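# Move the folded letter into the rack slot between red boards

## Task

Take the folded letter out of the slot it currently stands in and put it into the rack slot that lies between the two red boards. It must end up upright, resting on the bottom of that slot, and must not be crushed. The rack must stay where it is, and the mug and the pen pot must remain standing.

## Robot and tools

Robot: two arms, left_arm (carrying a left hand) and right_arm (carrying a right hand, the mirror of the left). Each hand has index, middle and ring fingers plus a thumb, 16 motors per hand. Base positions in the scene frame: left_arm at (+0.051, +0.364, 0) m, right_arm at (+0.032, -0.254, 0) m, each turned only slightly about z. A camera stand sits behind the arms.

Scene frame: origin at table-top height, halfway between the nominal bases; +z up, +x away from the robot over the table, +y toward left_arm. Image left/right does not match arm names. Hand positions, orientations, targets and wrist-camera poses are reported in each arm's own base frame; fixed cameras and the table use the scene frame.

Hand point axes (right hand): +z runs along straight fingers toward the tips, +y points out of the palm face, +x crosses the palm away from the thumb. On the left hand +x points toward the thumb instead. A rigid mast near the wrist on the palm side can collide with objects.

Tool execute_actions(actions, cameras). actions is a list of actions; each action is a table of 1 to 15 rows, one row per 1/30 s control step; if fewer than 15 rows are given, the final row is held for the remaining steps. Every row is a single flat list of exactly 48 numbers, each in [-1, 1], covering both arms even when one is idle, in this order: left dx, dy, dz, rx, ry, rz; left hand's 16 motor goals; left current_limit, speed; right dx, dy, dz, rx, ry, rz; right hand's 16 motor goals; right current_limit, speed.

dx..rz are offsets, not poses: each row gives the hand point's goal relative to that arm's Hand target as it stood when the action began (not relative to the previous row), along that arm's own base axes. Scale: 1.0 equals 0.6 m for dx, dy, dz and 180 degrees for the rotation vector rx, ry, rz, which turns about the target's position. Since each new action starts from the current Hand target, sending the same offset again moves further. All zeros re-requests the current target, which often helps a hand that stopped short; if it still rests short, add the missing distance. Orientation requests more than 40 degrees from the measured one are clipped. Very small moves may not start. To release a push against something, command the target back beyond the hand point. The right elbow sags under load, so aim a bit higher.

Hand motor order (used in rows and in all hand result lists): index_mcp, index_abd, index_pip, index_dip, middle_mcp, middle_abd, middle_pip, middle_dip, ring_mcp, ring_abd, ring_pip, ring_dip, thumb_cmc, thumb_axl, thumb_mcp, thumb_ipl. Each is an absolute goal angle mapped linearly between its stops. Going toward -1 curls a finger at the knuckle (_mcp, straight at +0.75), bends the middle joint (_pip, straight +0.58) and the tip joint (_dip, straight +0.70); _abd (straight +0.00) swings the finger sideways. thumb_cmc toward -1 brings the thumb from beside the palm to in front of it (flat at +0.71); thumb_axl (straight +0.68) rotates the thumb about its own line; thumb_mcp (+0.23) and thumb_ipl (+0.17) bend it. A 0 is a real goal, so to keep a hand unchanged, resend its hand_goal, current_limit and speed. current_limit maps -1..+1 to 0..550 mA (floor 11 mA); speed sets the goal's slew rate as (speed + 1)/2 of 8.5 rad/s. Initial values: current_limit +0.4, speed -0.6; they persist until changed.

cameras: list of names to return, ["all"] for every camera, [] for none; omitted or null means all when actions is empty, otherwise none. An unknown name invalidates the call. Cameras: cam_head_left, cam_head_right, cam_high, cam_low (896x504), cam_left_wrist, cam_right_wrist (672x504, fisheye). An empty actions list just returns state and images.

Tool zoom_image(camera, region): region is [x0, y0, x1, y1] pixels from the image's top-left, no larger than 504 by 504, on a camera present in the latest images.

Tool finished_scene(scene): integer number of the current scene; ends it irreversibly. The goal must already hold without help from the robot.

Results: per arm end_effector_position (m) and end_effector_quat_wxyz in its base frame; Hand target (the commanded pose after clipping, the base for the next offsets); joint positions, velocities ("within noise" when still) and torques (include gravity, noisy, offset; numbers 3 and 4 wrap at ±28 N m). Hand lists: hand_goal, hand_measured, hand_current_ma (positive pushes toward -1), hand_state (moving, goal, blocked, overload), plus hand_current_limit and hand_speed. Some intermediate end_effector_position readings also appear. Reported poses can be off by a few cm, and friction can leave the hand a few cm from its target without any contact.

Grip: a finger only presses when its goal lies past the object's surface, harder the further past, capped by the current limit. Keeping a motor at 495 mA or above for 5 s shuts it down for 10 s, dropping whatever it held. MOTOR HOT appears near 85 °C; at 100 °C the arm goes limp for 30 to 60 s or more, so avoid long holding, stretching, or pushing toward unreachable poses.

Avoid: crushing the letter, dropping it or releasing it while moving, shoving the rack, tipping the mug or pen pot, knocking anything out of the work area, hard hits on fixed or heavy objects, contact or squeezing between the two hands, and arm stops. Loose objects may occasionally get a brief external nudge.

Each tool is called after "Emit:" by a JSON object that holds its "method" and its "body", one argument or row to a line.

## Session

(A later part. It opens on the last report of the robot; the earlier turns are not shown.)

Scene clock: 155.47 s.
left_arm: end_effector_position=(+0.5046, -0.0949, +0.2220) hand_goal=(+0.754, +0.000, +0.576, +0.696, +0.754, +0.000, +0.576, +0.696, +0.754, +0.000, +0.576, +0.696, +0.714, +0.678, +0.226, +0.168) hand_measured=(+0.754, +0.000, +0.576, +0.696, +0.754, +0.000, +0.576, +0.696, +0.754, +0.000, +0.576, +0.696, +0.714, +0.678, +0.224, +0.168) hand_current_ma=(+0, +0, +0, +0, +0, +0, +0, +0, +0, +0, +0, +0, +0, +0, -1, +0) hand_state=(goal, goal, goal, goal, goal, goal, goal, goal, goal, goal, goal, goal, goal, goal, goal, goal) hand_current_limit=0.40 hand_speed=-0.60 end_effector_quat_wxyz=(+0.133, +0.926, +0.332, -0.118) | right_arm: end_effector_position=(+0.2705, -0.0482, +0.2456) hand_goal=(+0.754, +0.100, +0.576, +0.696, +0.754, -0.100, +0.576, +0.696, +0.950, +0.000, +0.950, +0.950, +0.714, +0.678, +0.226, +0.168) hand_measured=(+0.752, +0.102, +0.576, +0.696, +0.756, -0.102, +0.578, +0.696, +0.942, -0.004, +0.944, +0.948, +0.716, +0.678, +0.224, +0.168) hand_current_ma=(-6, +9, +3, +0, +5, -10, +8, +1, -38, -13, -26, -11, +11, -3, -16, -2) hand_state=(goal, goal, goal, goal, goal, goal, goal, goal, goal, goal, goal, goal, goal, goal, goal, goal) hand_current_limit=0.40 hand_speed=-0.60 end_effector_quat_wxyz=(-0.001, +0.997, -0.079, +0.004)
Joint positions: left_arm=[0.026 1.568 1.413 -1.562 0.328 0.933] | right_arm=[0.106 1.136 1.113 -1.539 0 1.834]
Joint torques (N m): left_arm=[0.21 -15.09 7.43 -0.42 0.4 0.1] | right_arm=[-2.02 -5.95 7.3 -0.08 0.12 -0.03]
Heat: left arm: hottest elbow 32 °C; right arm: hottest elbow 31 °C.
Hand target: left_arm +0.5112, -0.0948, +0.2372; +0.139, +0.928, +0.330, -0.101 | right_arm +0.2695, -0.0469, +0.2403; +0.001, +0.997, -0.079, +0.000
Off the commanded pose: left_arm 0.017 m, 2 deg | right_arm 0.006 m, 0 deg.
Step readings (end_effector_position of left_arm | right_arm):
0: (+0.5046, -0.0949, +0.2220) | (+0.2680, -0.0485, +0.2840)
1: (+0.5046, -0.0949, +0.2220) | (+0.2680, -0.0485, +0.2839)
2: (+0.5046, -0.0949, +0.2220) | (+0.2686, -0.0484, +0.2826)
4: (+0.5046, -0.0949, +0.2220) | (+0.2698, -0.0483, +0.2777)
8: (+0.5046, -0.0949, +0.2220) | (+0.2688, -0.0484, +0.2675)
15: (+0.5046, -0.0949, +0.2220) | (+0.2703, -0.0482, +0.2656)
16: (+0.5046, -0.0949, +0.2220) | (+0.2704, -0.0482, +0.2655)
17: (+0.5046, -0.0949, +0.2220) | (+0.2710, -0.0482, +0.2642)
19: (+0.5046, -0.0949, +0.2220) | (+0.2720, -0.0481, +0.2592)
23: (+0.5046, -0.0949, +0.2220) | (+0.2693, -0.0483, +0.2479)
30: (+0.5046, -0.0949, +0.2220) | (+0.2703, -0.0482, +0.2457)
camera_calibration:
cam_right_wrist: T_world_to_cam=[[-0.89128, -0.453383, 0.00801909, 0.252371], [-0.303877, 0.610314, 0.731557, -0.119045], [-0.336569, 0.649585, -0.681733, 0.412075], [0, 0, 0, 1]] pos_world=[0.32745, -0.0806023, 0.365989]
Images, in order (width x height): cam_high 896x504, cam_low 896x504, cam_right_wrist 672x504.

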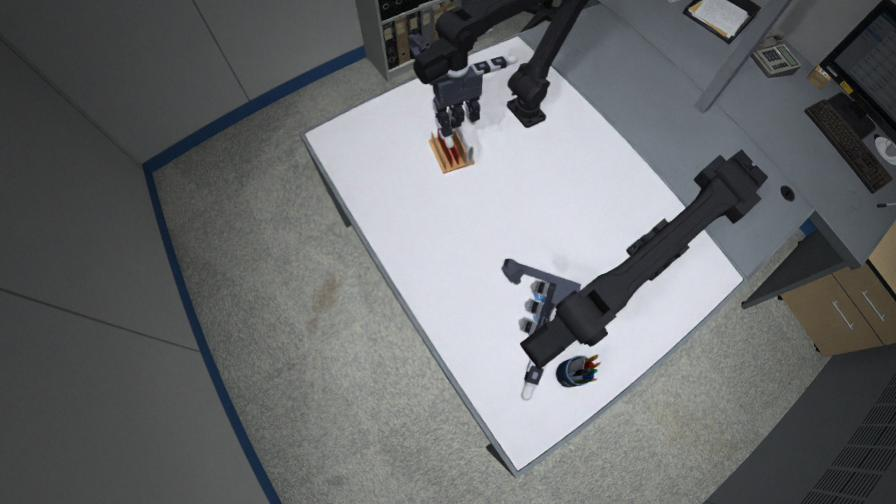

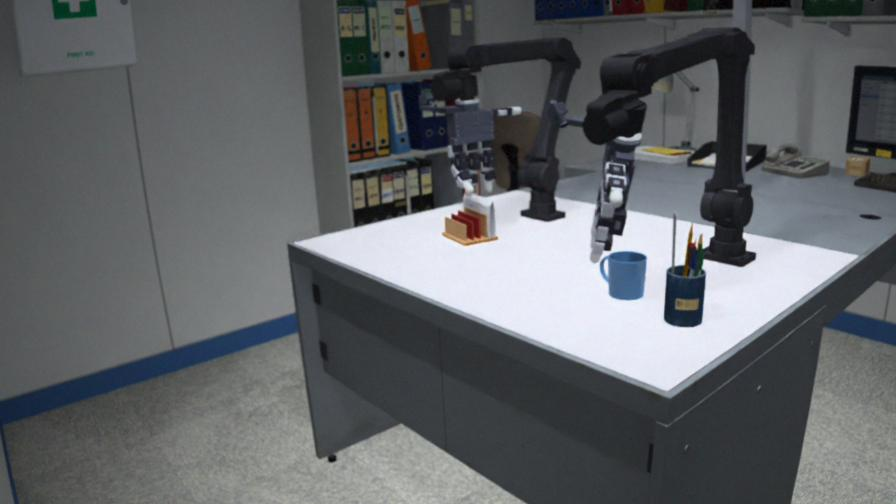

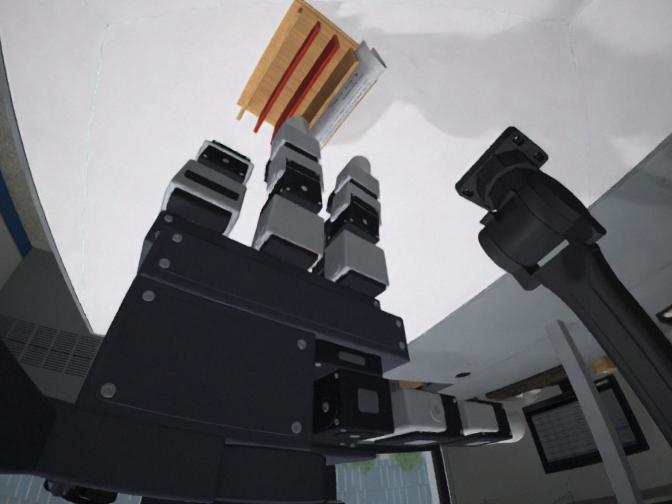

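Emit:
{"method": "execute_actions", "body": {
  "actions": [
    [[0,0,0,0,0,0,0.754,0,0.576,0.696,0.754,0,0.576,0.696,0.754,0,0.576,0.696,0.714,0.678,0.226,0.168,0.4,-0.6,0,0.0,-0.035,0,0,0,0.754,0.1,0.576,0.696,0.754,-0.1,0.576,0.696,0.95,0,0.95,0.95,0.714,0.678,0.226,0.168,0.4,-0.6]],
    [[0,0,0,0,0,0,0.754,0,0.576,0.696,0.754,0,0.576,0.696,0.754,0,0.576,0.696,0.714,0.678,0.226,0.168,0.4,-0.6,0,0.0,-0.0277,0,0,0,0.754,0.1,0.576,0.696,0.754,-0.1,0.576,0.696,0.95,0,0.95,0.95,0.714,0.678,0.226,0.168,0.4,-0.6]]
  ],
  "cameras": ["cam_high","cam_low","cam_right_wrist"]
}}

Emit:
{"method": "zoom_image", "body": {
  "camera": "cam_right_wrist",
  "region": [220, 0, 460, 220]
}}

Emit:
{"method": "zoom_image", "body": {
  "camera": "cam_low",
  "region": [420, 140, 540, 260]
}}

Emit:
{"method": "zoom_image", "body": {
  "camera": "cam_high",
  "region": [400, 80, 520, 180]
}}

Scene clock: 166.43 s.
left_arm: end_effector_position=(+0.5046, -0.0949, +0.2220) hand_goal=(+0.754, +0.000, +0.576, +0.696, +0.754, +0.000, +0.576, +0.696, +0.754, +0.000, +0.576, +0.696, +0.714, +0.678, +0.226, +0.168) hand_measured=(+0.754, +0.000, +0.576, +0.696, +0.754, +0.000, +0.576, +0.696, +0.754, +0.000, +0.576, +0.696, +0.714, +0.678, +0.224, +0.168) hand_current_ma=(+0, +0, +0, +0, +0, +0, +0, +0, +0, +0, +0, +0, +0, +0, -1, +0) hand_state=(goal, goal, goal, goal, goal, goal, goal, goal, goal, goal, goal, goal, goal, goal, goal, goal) hand_current_limit=0.40 hand_speed=-0.60 end_effector_quat_wxyz=(+0.133, +0.926, +0.332, -0.118) | right_arm: end_effector_position=(+0.2705, -0.0482, +0.2101) hand_goal=(+0.754, +0.100, +0.576, +0.696, +0.754, -0.100, +0.576, +0.696, +0.950, +0.000, +0.950, +0.950, +0.714, +0.678, +0.226, +0.168) hand_measured=(+0.752, +0.102, +0.576, +0.696, +0.756, -0.102, +0.578, +0.696, +0.942, -0.004, +0.944, +0.948, +0.716, +0.678, +0.224, +0.168) hand_current_ma=(-6, +8, +3, +0, +5, -9, +8, +1, -38, -13, -26, -11, +11, -3, -16, -2) hand_state=(goal, goal, goal, goal, goal, goal, goal, goal, goal, goal, goal, goal, goal, goal, goal, goal) hand_current_limit=0.40 hand_speed=-0.60 end_effector_quat_wxyz=(-0.002, +0.997, -0.079, +0.008)
Joint positions: left_arm=[0.026 1.568 1.413 -1.562 0.328 0.933] | right_arm=[0.106 1.138 1.021 -1.438 0 1.834]
Joint torques (N m): left_arm=[0.21 -14.97 7.41 -0.55 0.41 0.09] | right_arm=[-1.96 -5.25 7.23 0.02 0.13 -0.04]
Heat: left arm: hottest elbow 32 °C; right arm: hottest elbow 31 °C.
Hand target: left_arm +0.5112, -0.0948, +0.2372; +0.139, +0.928, +0.330, -0.101 | right_arm +0.2695, -0.0469, +0.2027; +0.001, +0.997, -0.079, +0.000
Off the commanded pose: left_arm 0.017 m, 2 deg | right_arm 0.008 m, 1 deg.
Step readings (end_effector_position of left_arm | right_arm):
0: (+0.5046, -0.0949, +0.2220) | (+0.2705, -0.0482, +0.2456)
1: (+0.5046, -0.0949, +0.2220) | (+0.2706, -0.0482, +0.2455)
2: (+0.5046, -0.0949, +0.2220) | (+0.2711, -0.0482, +0.2444)
4: (+0.5046, -0.0949, +0.2220) | (+0.2722, -0.0480, +0.2391)
8: (+0.5046, -0.0949, +0.2220) | (+0.2693, -0.0484, +0.2281)
15: (+0.5046, -0.0949, +0.2220) | (+0.2703, -0.0482, +0.2256)
16: (+0.5046, -0.0949, +0.2220) | (+0.2704, -0.0482, +0.2254)
17: (+0.5046, -0.0949, +0.2220) | (+0.2709, -0.0482, +0.2246)
19: (+0.5046, -0.0949, +0.2220) | (+0.2720, -0.0481, +0.2207)
23: (+0.5046, -0.0949, +0.2220) | (+0.2696, -0.0483, +0.2122)
30: (+0.5046, -0.0949, +0.2220) | (+0.2704, -0.0482, +0.2101)
camera_calibration:
cam_right_wrist: T_world_to_cam=[[-0.891335, -0.453344, 0.000160659, 0.254341], [-0.309957, 0.609676, 0.729535, -0.0909975], [-0.330829, 0.650211, -0.683943, 0.386775], [0, 0, 0, 1]] pos_world=[0.326454, -0.0807018, 0.330877]
Images, in order (width x height): cam_high 896x504, cam_low 896x504, cam_right_wrist 672x504.

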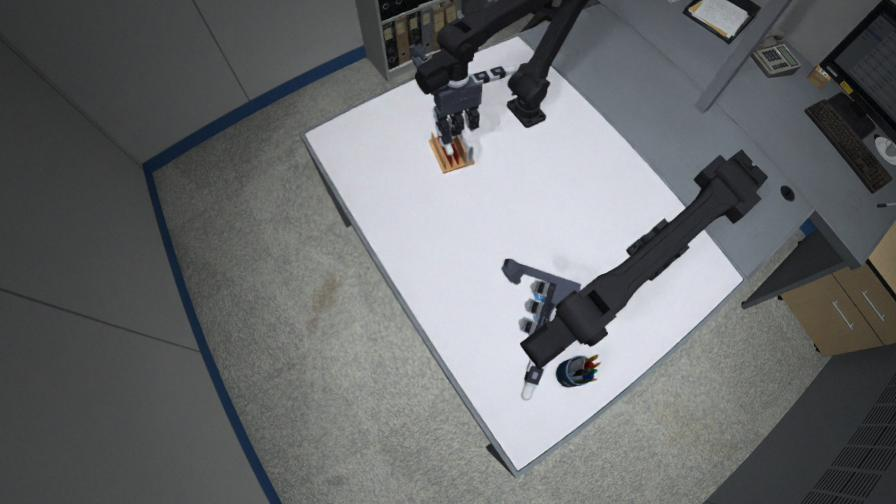

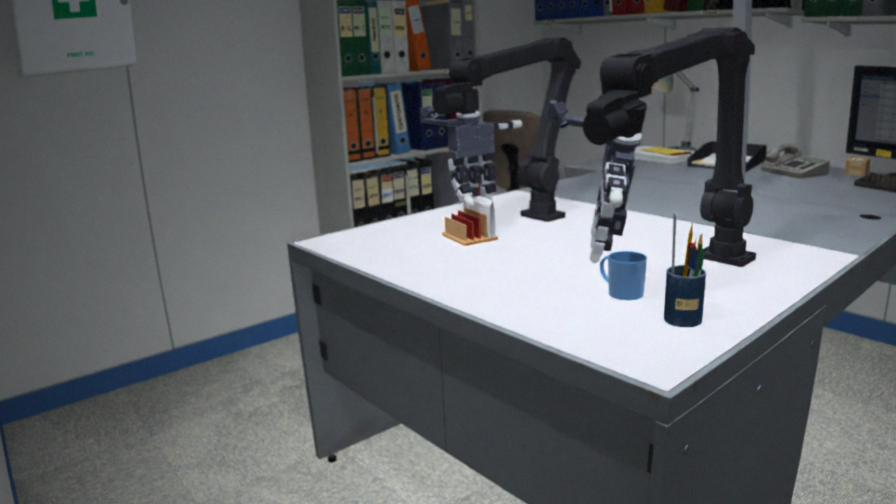

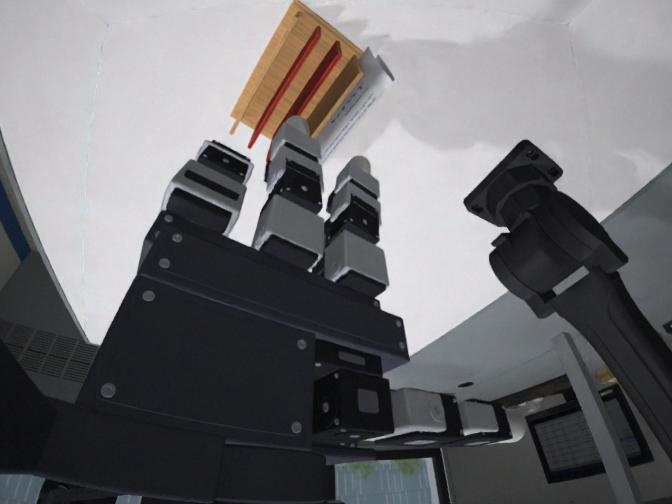

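Scaled by 2.100 from the camera's 672x504 image, which has a finer 960x720 frame.

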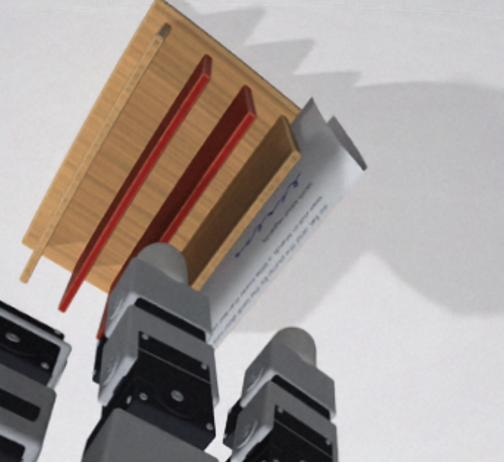

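Scaled by 4.200 from the camera's 896x504 image, which has a finer 1280x720 frame.

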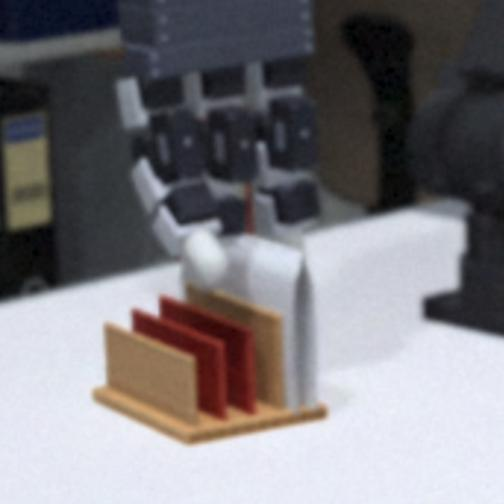

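Scaled by 4.200 from the camera's 896x504 image, which has a finer 1280x720 frame.

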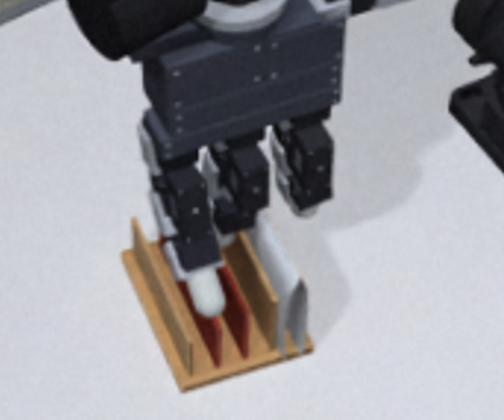

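Emit:
{"method": "execute_actions", "body": {
  "actions": [
    [[0,0,0,0,0,0,0.754,0,0.576,0.696,0.754,0,0.576,0.696,0.754,0,0.576,0.696,0.714,0.678,0.226,0.168,0.4,-0.6,-0.0025,0.0,-0.009,0,0,0,0.754,0.0,0.576,0.696,0.754,0.0,0.576,0.696,0.95,0,0.95,0.95,0.714,0.678,0.226,0.168,0.2,-0.8]],
    [[0,0,0,0,0,0,0.754,0,0.576,0.696,0.754,0,0.576,0.696,0.754,0,0.576,0.696,0.714,0.678,0.226,0.168,0.4,-0.6,0,0.0,0,0,0,0,0.754,-0.06,0.576,0.696,0.754,0.06,0.576,0.696,0.95,0,0.95,0.95,0.714,0.678,0.226,0.168,0.2,-0.9]]
  ],
  "cameras": ["cam_low","cam_right_wrist"]
}}

Emit:
{"method": "zoom_image", "body": {
  "camera": "cam_right_wrist",
  "region": [250, 20, 430, 200]
}}

Emit:
{"method": "zoom_image", "body": {
  "camera": "cam_low",
  "region": [420, 140, 540, 260]
}}

Scene clock: 188.10 s.
left_arm: end_effector_position=(+0.5046, -0.0949, +0.2220) hand_goal=(+0.754, +0.000, +0.576, +0.696, +0.754, +0.000, +0.576, +0.696, +0.754, +0.000, +0.576, +0.696, +0.714, +0.678, +0.226, +0.168) hand_measured=(+0.754, +0.000, +0.576, +0.696, +0.754, +0.000, +0.576, +0.696, +0.754, +0.000, +0.576, +0.696, +0.714, +0.678, +0.224, +0.168) hand_current_ma=(+0, +0, +0, +0, +0, +0, +0, +0, +0, +0, +0, +0, +0, +0, -1, +0) hand_state=(goal, goal, goal, goal, goal, goal, goal, goal, goal, goal, goal, goal, goal, goal, goal, goal) hand_current_limit=0.40 hand_speed=-0.60 end_effector_quat_wxyz=(+0.133, +0.926, +0.332, -0.118) | right_arm: end_effector_position=(+0.2697, -0.0483, +0.2045) hand_goal=(+0.754, -0.060, +0.576, +0.696, +0.754, +0.060, +0.576, +0.696, +0.950, +0.000, +0.950, +0.950, +0.714, +0.678, +0.226, +0.168) hand_measured=(+0.752, -0.056, +0.576, +0.696, +0.756, +0.056, +0.578, +0.696, +0.942, -0.004, +0.944, +0.948, +0.716, +0.678, +0.224, +0.168) hand_current_ma=(-6, +13, +3, +0, +5, -18, +8, +1, -38, -13, -26, -11, +11, -3, -16, -2) hand_state=(goal, goal, goal, goal, goal, goal, goal, goal, goal, goal, goal, goal, goal, goal, goal, goal) hand_current_limit=0.20 hand_speed=-0.90 end_effector_quat_wxyz=(-0.002, +0.997, -0.079, +0.008)
Joint positions: left_arm=[0.026 1.568 1.413 -1.562 0.328 0.933] | right_arm=[0.106 1.138 1.006 -1.424 0 1.834]
Joint torques (N m): left_arm=[-0.21 -14.8 7.42 -0.46 0.46 0.07] | right_arm=[-1.96 -5.36 7.13 0.02 0.13 -0.03]
Heat: left arm: hottest elbow 32 °C; right arm: hottest elbow 31 °C.
Hand target: left_arm +0.5112, -0.0948, +0.2372; +0.139, +0.928, +0.330, -0.101 | right_arm +0.2680, -0.0469, +0.1973; +0.001, +0.997, -0.079, +0.000
Off the commanded pose: left_arm 0.017 m, 2 deg | right_arm 0.007 m, 1 deg.
Step readings (end_effector_position of left_arm | right_arm):
0: (+0.5046, -0.0949, +0.2220) | (+0.2705, -0.0482, +0.2101)
1: (+0.5046, -0.0949, +0.2220) | (+0.2705, -0.0482, +0.2101)
2: (+0.5046, -0.0949, +0.2220) | (+0.2707, -0.0482, +0.2099)
4: (+0.5046, -0.0949, +0.2220) | (+0.2711, -0.0482, +0.2087)
8: (+0.5046, -0.0949, +0.2220) | (+0.2696, -0.0483, +0.2054)
15: (+0.5046, -0.0949, +0.2220) | (+0.2695, -0.0483, +0.2045)
16: (+0.5046, -0.0949, +0.2220) | (+0.2696, -0.0483, +0.2045)
17: (+0.5046, -0.0949, +0.2220) | (+0.2696, -0.0483, +0.2045)
19: (+0.5046, -0.0949, +0.2220) | (+0.2696, -0.0483, +0.2045)
23: (+0.5046, -0.0949, +0.2220) | (+0.2697, -0.0483, +0.2045)
30: (+0.5046, -0.0949, +0.2220) | (+0.2697, -0.0483, +0.2045)
camera_calibration:
cam_right_wrist: T_world_to_cam=[[-0.891307, -0.4534, 0.000883527, 0.253334], [-0.309413, 0.609676, 0.729766, -0.0873523], [-0.331414, 0.650172, -0.683697, 0.382853], [0, 0, 0, 1]] pos_world=[0.325654, -0.0808019, 0.325278]
Images, in order (width x height): cam_low 896x504, cam_right_wrist 672x504.

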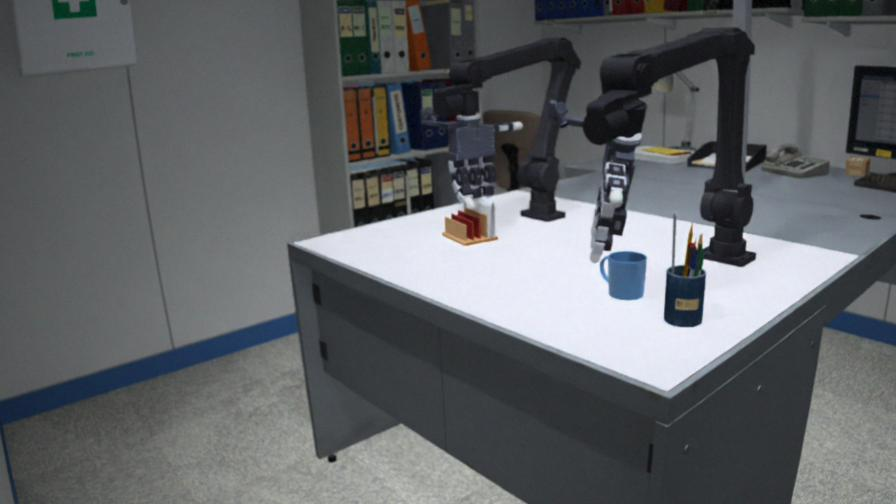

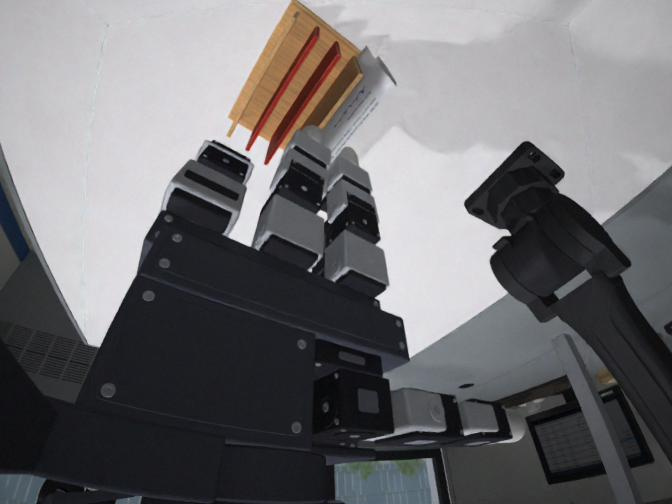

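Scaled by 2.800 from the camera's 672x504 image, which has a finer 960x720 frame.

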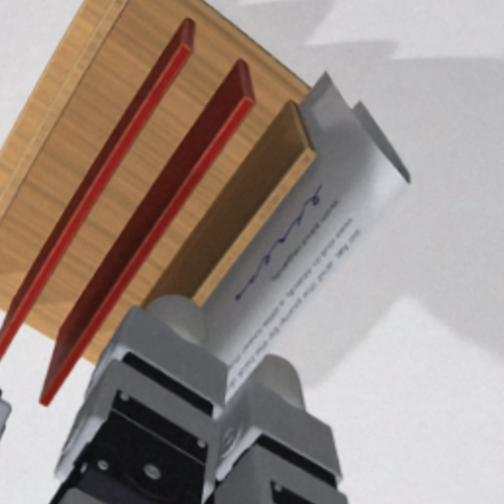

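Scaled by 4.200 from the camera's 896x504 image, which has a finer 1280x720 frame.

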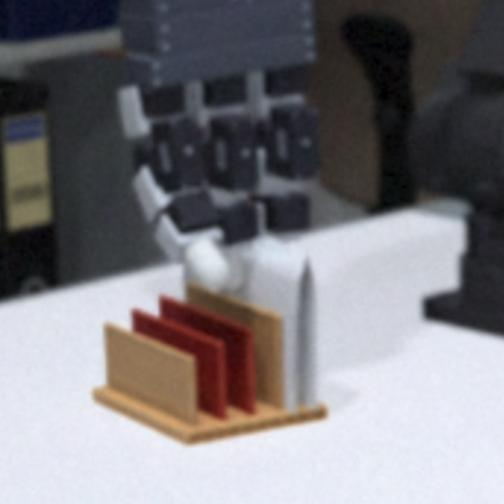

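Emit:
{"method": "execute_actions", "body": {
  "actions": [
    [[0,0,0,0,0,0,0.754,0,0.576,0.696,0.754,0,0.576,0.696,0.754,0,0.576,0.696,0.714,0.678,0.226,0.168,0.4,-0.6,0,0.0,0,0,0,0,0.754,-0.1,0.576,0.696,0.754,0.1,0.576,0.696,0.95,0,0.95,0.95,0.714,0.678,0.226,0.168,-0.3,-0.9]],
    [[0,0,0,0,0,0,0.754,0,0.576,0.696,0.754,0,0.576,0.696,0.754,0,0.576,0.696,0.714,0.678,0.226,0.168,0.4,-0.6,0,0.0,0,0,0,0,0.754,-0.14,0.576,0.696,0.754,0.14,0.576,0.696,0.95,0,0.95,0.95,0.714,0.678,0.226,0.168,-0.3,-0.9]]
  ],
  "cameras": ["cam_low","cam_right_wrist"]
}}

Emit:
{"method": "zoom_image", "body": {
  "camera": "cam_right_wrist",
  "region": [250, 20, 430, 200]
}}

Scene clock: 193.27 s.
left_arm: end_effector_position=(+0.5046, -0.0949, +0.2220) hand_goal=(+0.754, +0.000, +0.576, +0.696, +0.754, +0.000, +0.576, +0.696, +0.754, +0.000, +0.576, +0.696, +0.714, +0.678, +0.226, +0.168) hand_measured=(+0.754, +0.000, +0.576, +0.696, +0.754, +0.000, +0.576, +0.696, +0.754, +0.000, +0.576, +0.696, +0.714, +0.678, +0.224, +0.168) hand_current_ma=(+0, +0, +0, +0, +0, +0, +0, +0, +0, +0, +0, +0, +0, +0, -1, +0) hand_state=(goal, goal, goal, goal, goal, goal, goal, goal, goal, goal, goal, goal, goal, goal, goal, goal) hand_current_limit=0.40 hand_speed=-0.60 end_effector_quat_wxyz=(+0.133, +0.926, +0.332, -0.118) | right_arm: end_effector_position=(+0.2697, -0.0483, +0.2045) hand_goal=(+0.754, -0.140, +0.576, +0.696, +0.754, +0.140, +0.576, +0.696, +0.950, +0.000, +0.950, +0.950, +0.714, +0.678, +0.226, +0.168) hand_measured=(+0.752, -0.074, +0.576, +0.696, +0.756, +0.114, +0.578, +0.696, +0.942, -0.004, +0.944, +0.948, +0.716, +0.678, +0.224, +0.168) hand_current_ma=(-6, +193, +3, +0, +4, -101, +8, +1, -38, -13, -26, -11, +11, -3, -16, -2) hand_state=(goal, blocked, goal, goal, goal, blocked, goal, goal, goal, goal, goal, goal, goal, goal, goal, goal) hand_current_limit=-0.30 hand_speed=-0.90 end_effector_quat_wxyz=(-0.002, +0.997, -0.079, +0.008)
Joint positions: left_arm=[0.026 1.568 1.413 -1.562 0.328 0.933] | right_arm=[0.106 1.138 1.006 -1.424 0 1.834]
Joint torques (N m): left_arm=[-0.15 -15.03 7.45 -0.42 0.44 0.09] | right_arm=[-1.96 -5.36 7.13 0.02 0.12 -0.03]
Heat: left arm: hottest elbow 32 °C; right arm: hottest elbow 31 °C.
Hand target: left_arm +0.5112, -0.0948, +0.2372; +0.139, +0.928, +0.330, -0.101 | right_arm +0.2680, -0.0469, +0.1973; +0.001, +0.997, -0.079, +0.000
Off the commanded pose: left_arm 0.017 m, 2 deg | right_arm 0.007 m, 1 deg.
Step readings (end_effector_position of left_arm | right_arm):
0: (+0.5046, -0.0949, +0.2220) | (+0.2697, -0.0483, +0.2045)
1: (+0.5046, -0.0949, +0.2220) | (+0.2697, -0.0483, +0.2045)
2: (+0.5046, -0.0949, +0.2220) | (+0.2697, -0.0483, +0.2045)
4: (+0.5046, -0.0949, +0.2220) | (+0.2697, -0.0483, +0.2045)
8: (+0.5046, -0.0949, +0.2220) | (+0.2697, -0.0483, +0.2045)
15: (+0.5046, -0.0949, +0.2220) | (+0.2697, -0.0483, +0.2045)
16: (+0.5046, -0.0949, +0.2220) | (+0.2697, -0.0483, +0.2045)
17: (+0.5046, -0.0949, +0.2220) | (+0.2697, -0.0483, +0.2045)
19: (+0.5046, -0.0949, +0.2220) | (+0.2697, -0.0483, +0.2045)
23: (+0.5046, -0.0949, +0.2220) | (+0.2697, -0.0483, +0.2045)
30: (+0.5046, -0.0949, +0.2220) | (+0.2697, -0.0483, +0.2045)
camera_calibration:
cam_right_wrist: T_world_to_cam=[[-0.891307, -0.4534, 0.000883527, 0.253334], [-0.309413, 0.609676, 0.729766, -0.0873523], [-0.331414, 0.650172, -0.683697, 0.382853], [0, 0, 0, 1]] pos_world=[0.325654, -0.0808019, 0.325278]
Images, in order (width x height): cam_low 896x504, cam_right_wrist 672x504.

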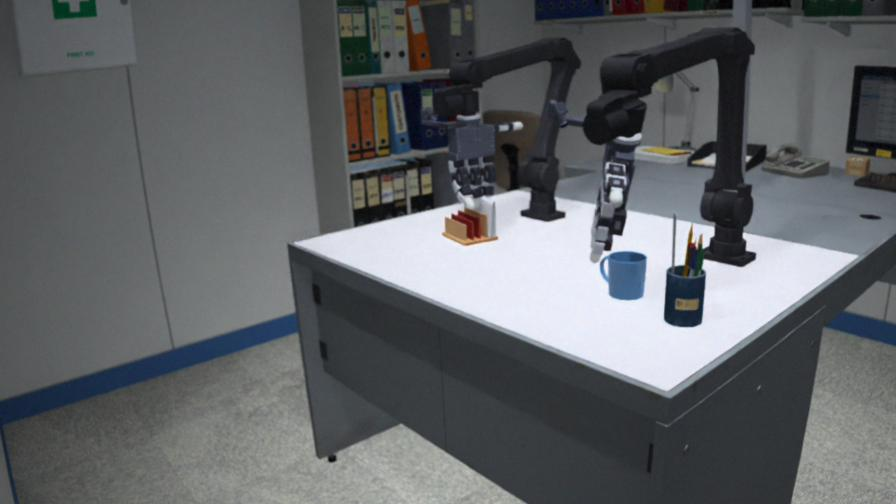

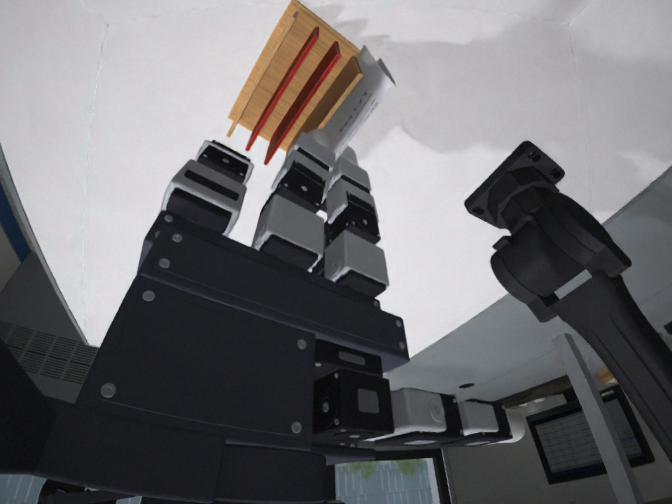

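Scaled by 2.800 from the camera's 672x504 image, which has a finer 960x720 frame.

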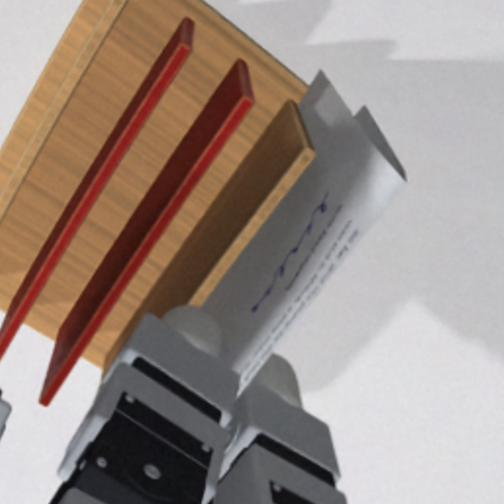

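Emit:
{"method": "execute_actions", "body": {
  "actions": [
    [[0,0,0,0,0,0,0.754,0,0.576,0.696,0.754,0,0.576,0.696,0.754,0,0.576,0.696,0.714,0.678,0.226,0.168,0.4,-0.6,0,0.0,0.0125,0,0,0,0.754,-0.16,0.576,0.696,0.754,0.16,0.576,0.696,0.95,0,0.95,0.95,0.714,0.678,0.226,0.168,-0.2,-0.9]],
    [[0,0,0,0,0,0,0.754,0,0.576,0.696,0.754,0,0.576,0.696,0.754,0,0.576,0.696,0.714,0.678,0.226,0.168,0.4,-0.6,0,0.0,0.02,0,0,0,0.754,-0.16,0.576,0.696,0.754,0.16,0.576,0.696,0.95,0,0.95,0.95,0.714,0.678,0.226,0.168,-0.2,-0.9]]
  ],
  "cameras": ["cam_low","cam_high","cam_right_wrist"]
}}

Emit:
{"method": "zoom_image", "body": {
  "camera": "cam_right_wrist",
  "region": [250, 20, 430, 200]
}}

Emit:
{"method": "zoom_image", "body": {
  "camera": "cam_low",
  "region": [420, 140, 540, 260]
}}

Scene clock: 200.33 s.
left_arm: end_effector_position=(+0.5046, -0.0949, +0.2220) hand_goal=(+0.754, +0.000, +0.576, +0.696, +0.754, +0.000, +0.576, +0.696, +0.754, +0.000, +0.576, +0.696, +0.714, +0.678, +0.226, +0.168) hand_measured=(+0.754, +0.000, +0.576, +0.696, +0.754, +0.000, +0.576, +0.696, +0.754, +0.000, +0.576, +0.696, +0.714, +0.678, +0.224, +0.168) hand_current_ma=(+0, +0, +0, +0, +0, +0, +0, +0, +0, +0, +0, +0, +0, +0, -1, +0) hand_state=(goal, goal, goal, goal, goal, goal, goal, goal, goal, goal, goal, goal, goal, goal, goal, goal) hand_current_limit=0.40 hand_speed=-0.60 end_effector_quat_wxyz=(+0.133, +0.926, +0.332, -0.118) | right_arm: end_effector_position=(+0.2618, -0.0492, +0.2059) hand_goal=(+0.754, -0.160, +0.576, +0.696, +0.754, +0.160, +0.576, +0.696, +0.950, +0.000, +0.950, +0.950, +0.714, +0.678, +0.226, +0.168) hand_measured=(+0.752, -0.074, +0.576, +0.696, +0.756, +0.116, +0.578, +0.696, +0.942, -0.004, +0.944, +0.948, +0.716, +0.678, +0.224, +0.168) hand_current_ma=(-6, +220, +3, +0, +4, -180, +8, +1, -38, -12, -26, -11, +11, -3, -16, -2) hand_state=(goal, blocked, goal, goal, goal, blocked, goal, goal, goal, goal, goal, goal, goal, goal, goal, goal) hand_current_limit=-0.20 hand_speed=-0.90 end_effector_quat_wxyz=(+0.002, +0.997, -0.079, -0.008)
Joint positions: left_arm=[0.026 1.568 1.413 -1.562 0.328 0.933] | right_arm=[0.106 1.138 1.006 -1.456 0 1.834]
Joint torques (N m): left_arm=[0.5 -14.92 7.5 -0.49 0.44 0.1] | right_arm=[-1.96 -5.89 10.35 -1.01 0.12 -0.03]
Heat: left arm: hottest elbow 32 °C; right arm: hottest elbow 31 °C.
Hand target: left_arm +0.5112, -0.0948, +0.2372; +0.139, +0.928, +0.330, -0.101 | right_arm +0.2680, -0.0470, +0.2168; +0.001, +0.997, -0.079, +0.000
Off the commanded pose: left_arm 0.017 m, 2 deg | right_arm 0.013 m, 1 deg.
Step readings (end_effector_position of left_arm | right_arm):
0: (+0.5046, -0.0949, +0.2220) | (+0.2697, -0.0483, +0.2045)
1: (+0.5046, -0.0949, +0.2220) | (+0.2697, -0.0483, +0.2045)
2: (+0.5046, -0.0949, +0.2220) | (+0.2697, -0.0483, +0.2045)
4: (+0.5046, -0.0949, +0.2220) | (+0.2694, -0.0483, +0.2045)
8: (+0.5046, -0.0949, +0.2220) | (+0.2688, -0.0484, +0.2046)
15: (+0.5046, -0.0949, +0.2220) | (+0.2683, -0.0485, +0.2047)
16: (+0.5046, -0.0949, +0.2220) | (+0.2682, -0.0485, +0.2047)
17: (+0.5046, -0.0949, +0.2220) | (+0.2675, -0.0485, +0.2048)
19: (+0.5046, -0.0949, +0.2220) | (+0.2651, -0.0488, +0.2053)
23: (+0.5046, -0.0949, +0.2220) | (+0.2621, -0.0492, +0.2059)
30: (+0.5046, -0.0949, +0.2220) | (+0.2618, -0.0492, +0.2059)
camera_calibration:
cam_right_wrist: T_world_to_cam=[[-0.890825, -0.453286, 0.0310084, 0.239639], [-0.286016, 0.612505, 0.736907, -0.0977812], [-0.353023, 0.647587, -0.675282, 0.385616], [0, 0, 0, 1]] pos_world=[0.321641, -0.0812034, 0.325024]
Images, in order (width x height): cam_high 896x504, cam_low 896x504, cam_right_wrist 672x504.

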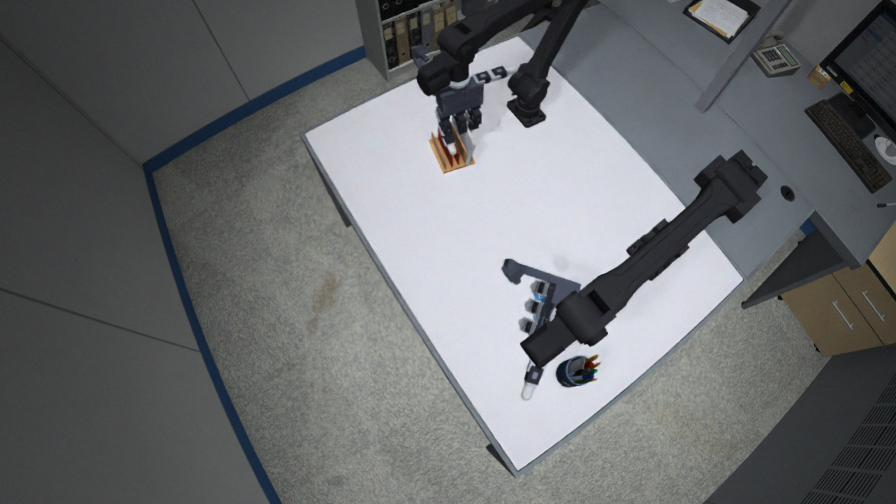

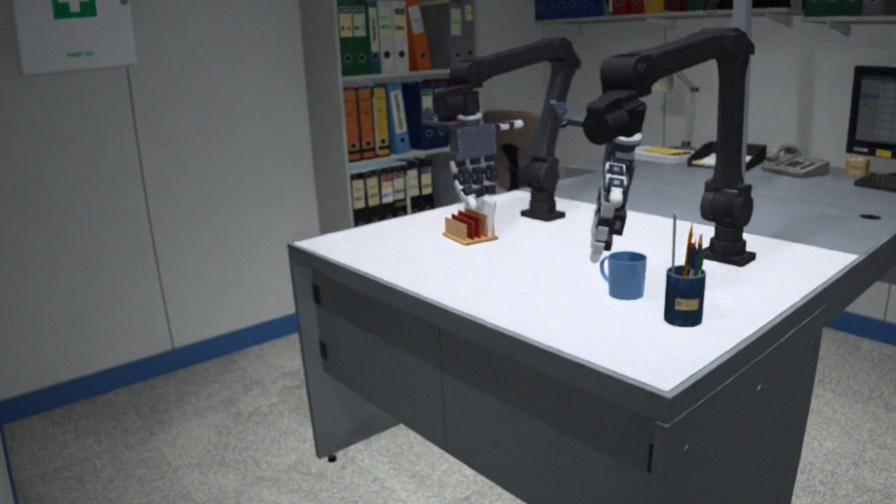

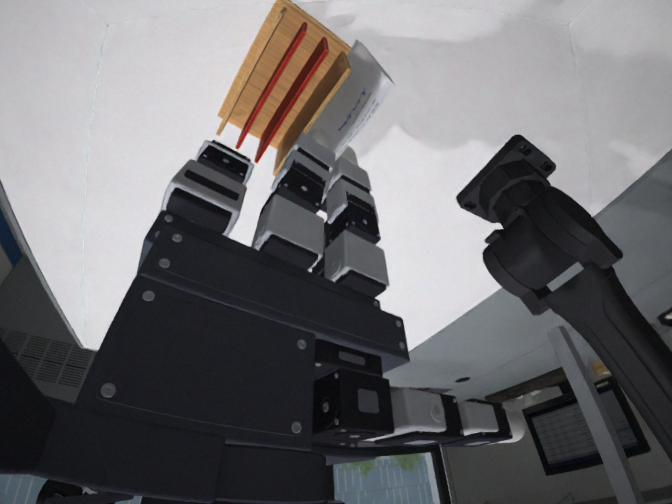

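Scaled by 2.800 from the camera's 672x504 image, which has a finer 960x720 frame.

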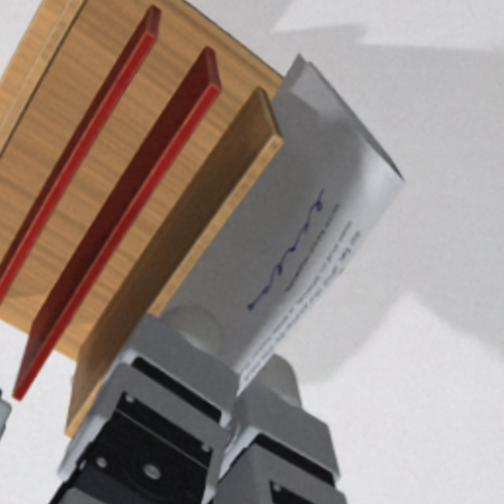

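Scaled by 4.200 from the camera's 896x504 image, which has a finer 1280x720 frame.

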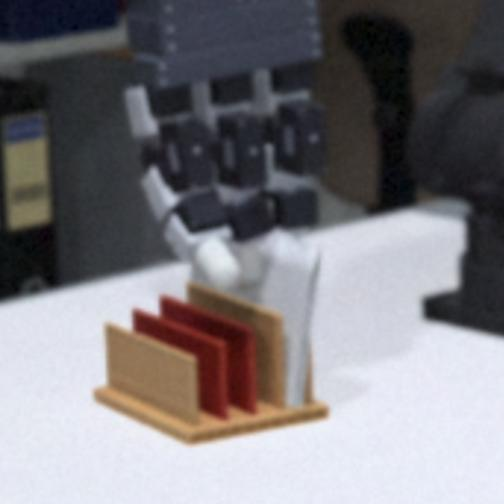

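Emit:
{"method": "execute_actions", "body": {
  "actions": [
    [[0,0,0,0,0,0,0.754,0,0.576,0.696,0.754,0,0.576,0.696,0.754,0,0.576,0.696,0.714,0.678,0.226,0.168,0.4,-0.6,0.005,0.0,0.035,0,0,0,0.754,-0.16,0.576,0.696,0.754,0.16,0.576,0.696,0.95,0,0.95,0.95,0.714,0.678,0.226,0.168,-0.2,-0.9]]
  ],
  "cameras": ["cam_low","cam_high","cam_right_wrist"]
}}

Emit:
{"method": "zoom_image", "body": {
  "camera": "cam_right_wrist",
  "region": [250, 20, 430, 200]
}}

Emit:
{"method": "zoom_image", "body": {
  "camera": "cam_low",
  "region": [420, 140, 540, 260]
}}

Scene clock: 205.90 s.
left_arm: end_effector_position=(+0.5046, -0.0949, +0.2220) hand_goal=(+0.754, +0.000, +0.576, +0.696, +0.754, +0.000, +0.576, +0.696, +0.754, +0.000, +0.576, +0.696, +0.714, +0.678, +0.226, +0.168) hand_measured=(+0.754, +0.000, +0.576, +0.696, +0.754, +0.000, +0.576, +0.696, +0.754, +0.000, +0.576, +0.696, +0.714, +0.678, +0.224, +0.168) hand_current_ma=(+0, +0, +0, +0, +0, +0, +0, +0, +0, +0, +0, +0, +0, +0, -1, +0) hand_state=(goal, goal, goal, goal, goal, goal, goal, goal, goal, goal, goal, goal, goal, goal, goal, goal) hand_current_limit=0.40 hand_speed=-0.60 end_effector_quat_wxyz=(+0.133, +0.926, +0.332, -0.118) | right_arm: end_effector_position=(+0.2539, -0.0501, +0.2164) hand_goal=(+0.754, -0.160, +0.576, +0.696, +0.754, +0.160, +0.576, +0.696, +0.950, +0.000, +0.950, +0.950, +0.714, +0.678, +0.226, +0.168) hand_measured=(+0.752, -0.076, +0.576, +0.696, +0.756, +0.116, +0.578, +0.696, +0.942, -0.004, +0.944, +0.948, +0.716, +0.678, +0.224, +0.168) hand_current_ma=(-6, +220, +3, +0, +4, -180, +8, +1, -38, -12, -26, -11, +11, -3, -16, -2) hand_state=(goal, blocked, goal, goal, goal, blocked, goal, goal, goal, goal, goal, goal, goal, goal, goal, goal) hand_current_limit=-0.20 hand_speed=-0.90 end_effector_quat_wxyz=(+0.005, +0.997, -0.078, -0.026)
Joint positions: left_arm=[0.026 1.568 1.413 -1.562 0.328 0.933] | right_arm=[0.106 1.138 1.029 -1.514 0.001 1.834]
Joint torques (N m): left_arm=[-0.09 -14.86 7.43 -0.59 0.48 0.13] | right_arm=[-2.08 -5.77 12.63 -0.88 0.1 -0.04]
Heat: left arm: hottest elbow 32 °C; right arm: hottest elbow 31 °C.
Hand target: left_arm +0.5112, -0.0948, +0.2372; +0.139, +0.928, +0.330, -0.101 | right_arm +0.2709, -0.0469, +0.2378; +0.001, +0.997, -0.079, +0.000
Off the commanded pose: left_arm 0.017 m, 2 deg | right_arm 0.028 m, 3 deg.
Step readings (end_effector_position of left_arm | right_arm):
0: (+0.5046, -0.0949, +0.2220) | (+0.2618, -0.0492, +0.2059)
1: (+0.5046, -0.0949, +0.2220) | (+0.2617, -0.0492, +0.2059)
2: (+0.5046, -0.0949, +0.2220) | (+0.2607, -0.0493, +0.2061)
4: (+0.5046, -0.0949, +0.2220) | (+0.2572, -0.0498, +0.2075)
8: (+0.5046, -0.0949, +0.2220) | (+0.2539, -0.0501, +0.2121)
15: (+0.5046, -0.0949, +0.2220) | (+0.2543, -0.0501, +0.2163)
camera_calibration:
cam_right_wrist: T_world_to_cam=[[-0.889089, -0.453111, 0.064894, 0.224145], [-0.259422, 0.615608, 0.744129, -0.115335], [-0.377122, 0.644761, -0.664877, 0.394206], [0, 0, 0, 1]] pos_world=[0.318028, -0.0816049, 0.333377]
Images, in order (width x height): cam_high 896x504, cam_low 896x504, cam_right_wrist 672x504.

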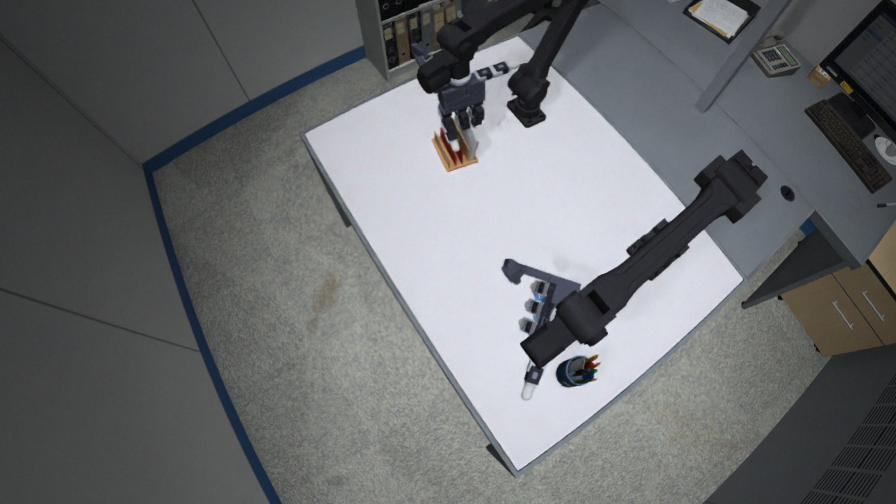

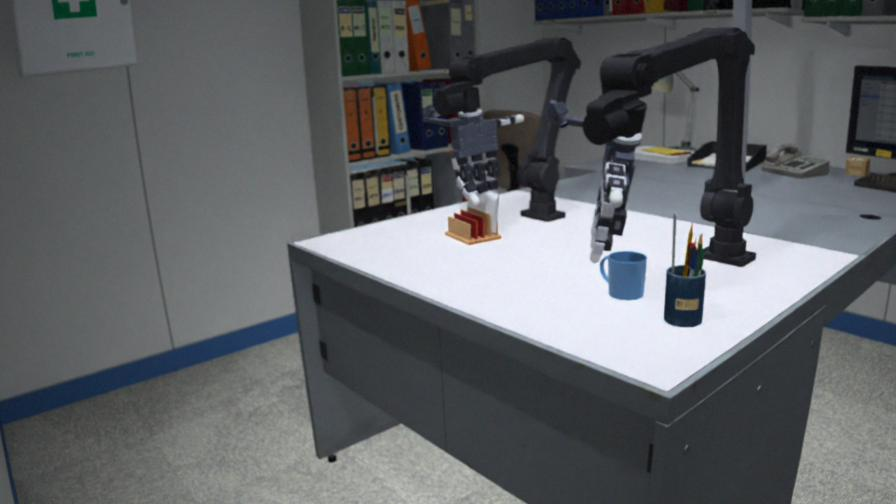

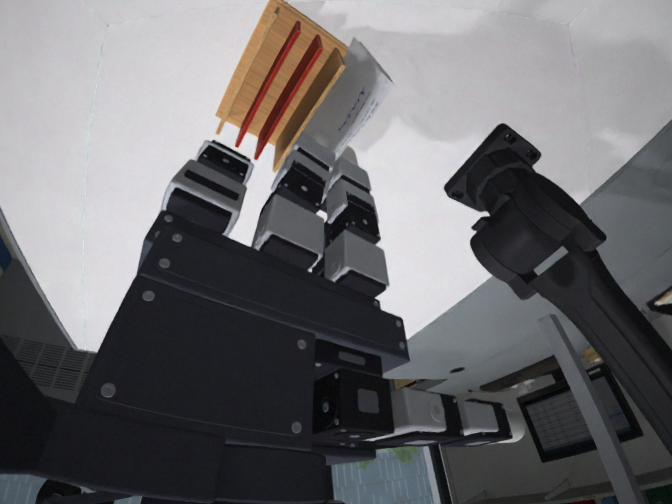

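Scaled by 2.800 from the camera's 672x504 image, which has a finer 960x720 frame.

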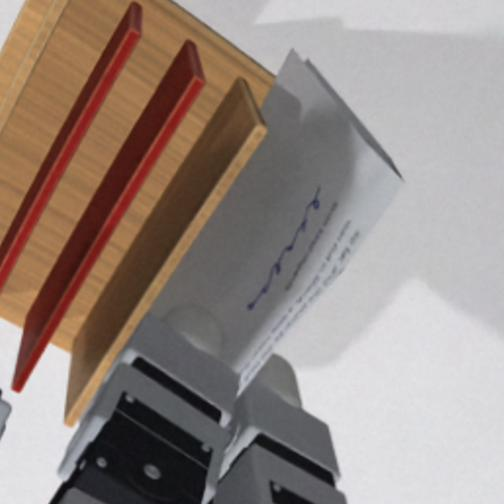

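Scaled by 4.200 from the camera's 896x504 image, which has a finer 1280x720 frame.

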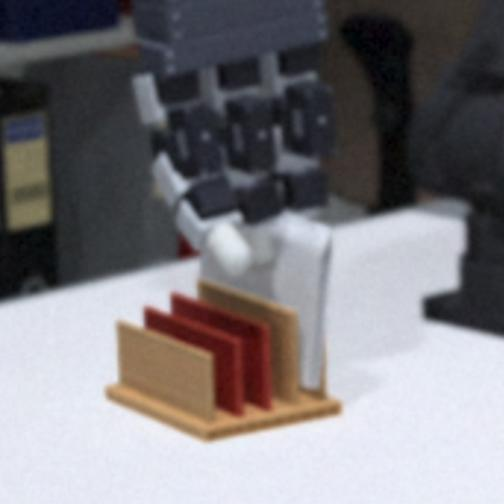

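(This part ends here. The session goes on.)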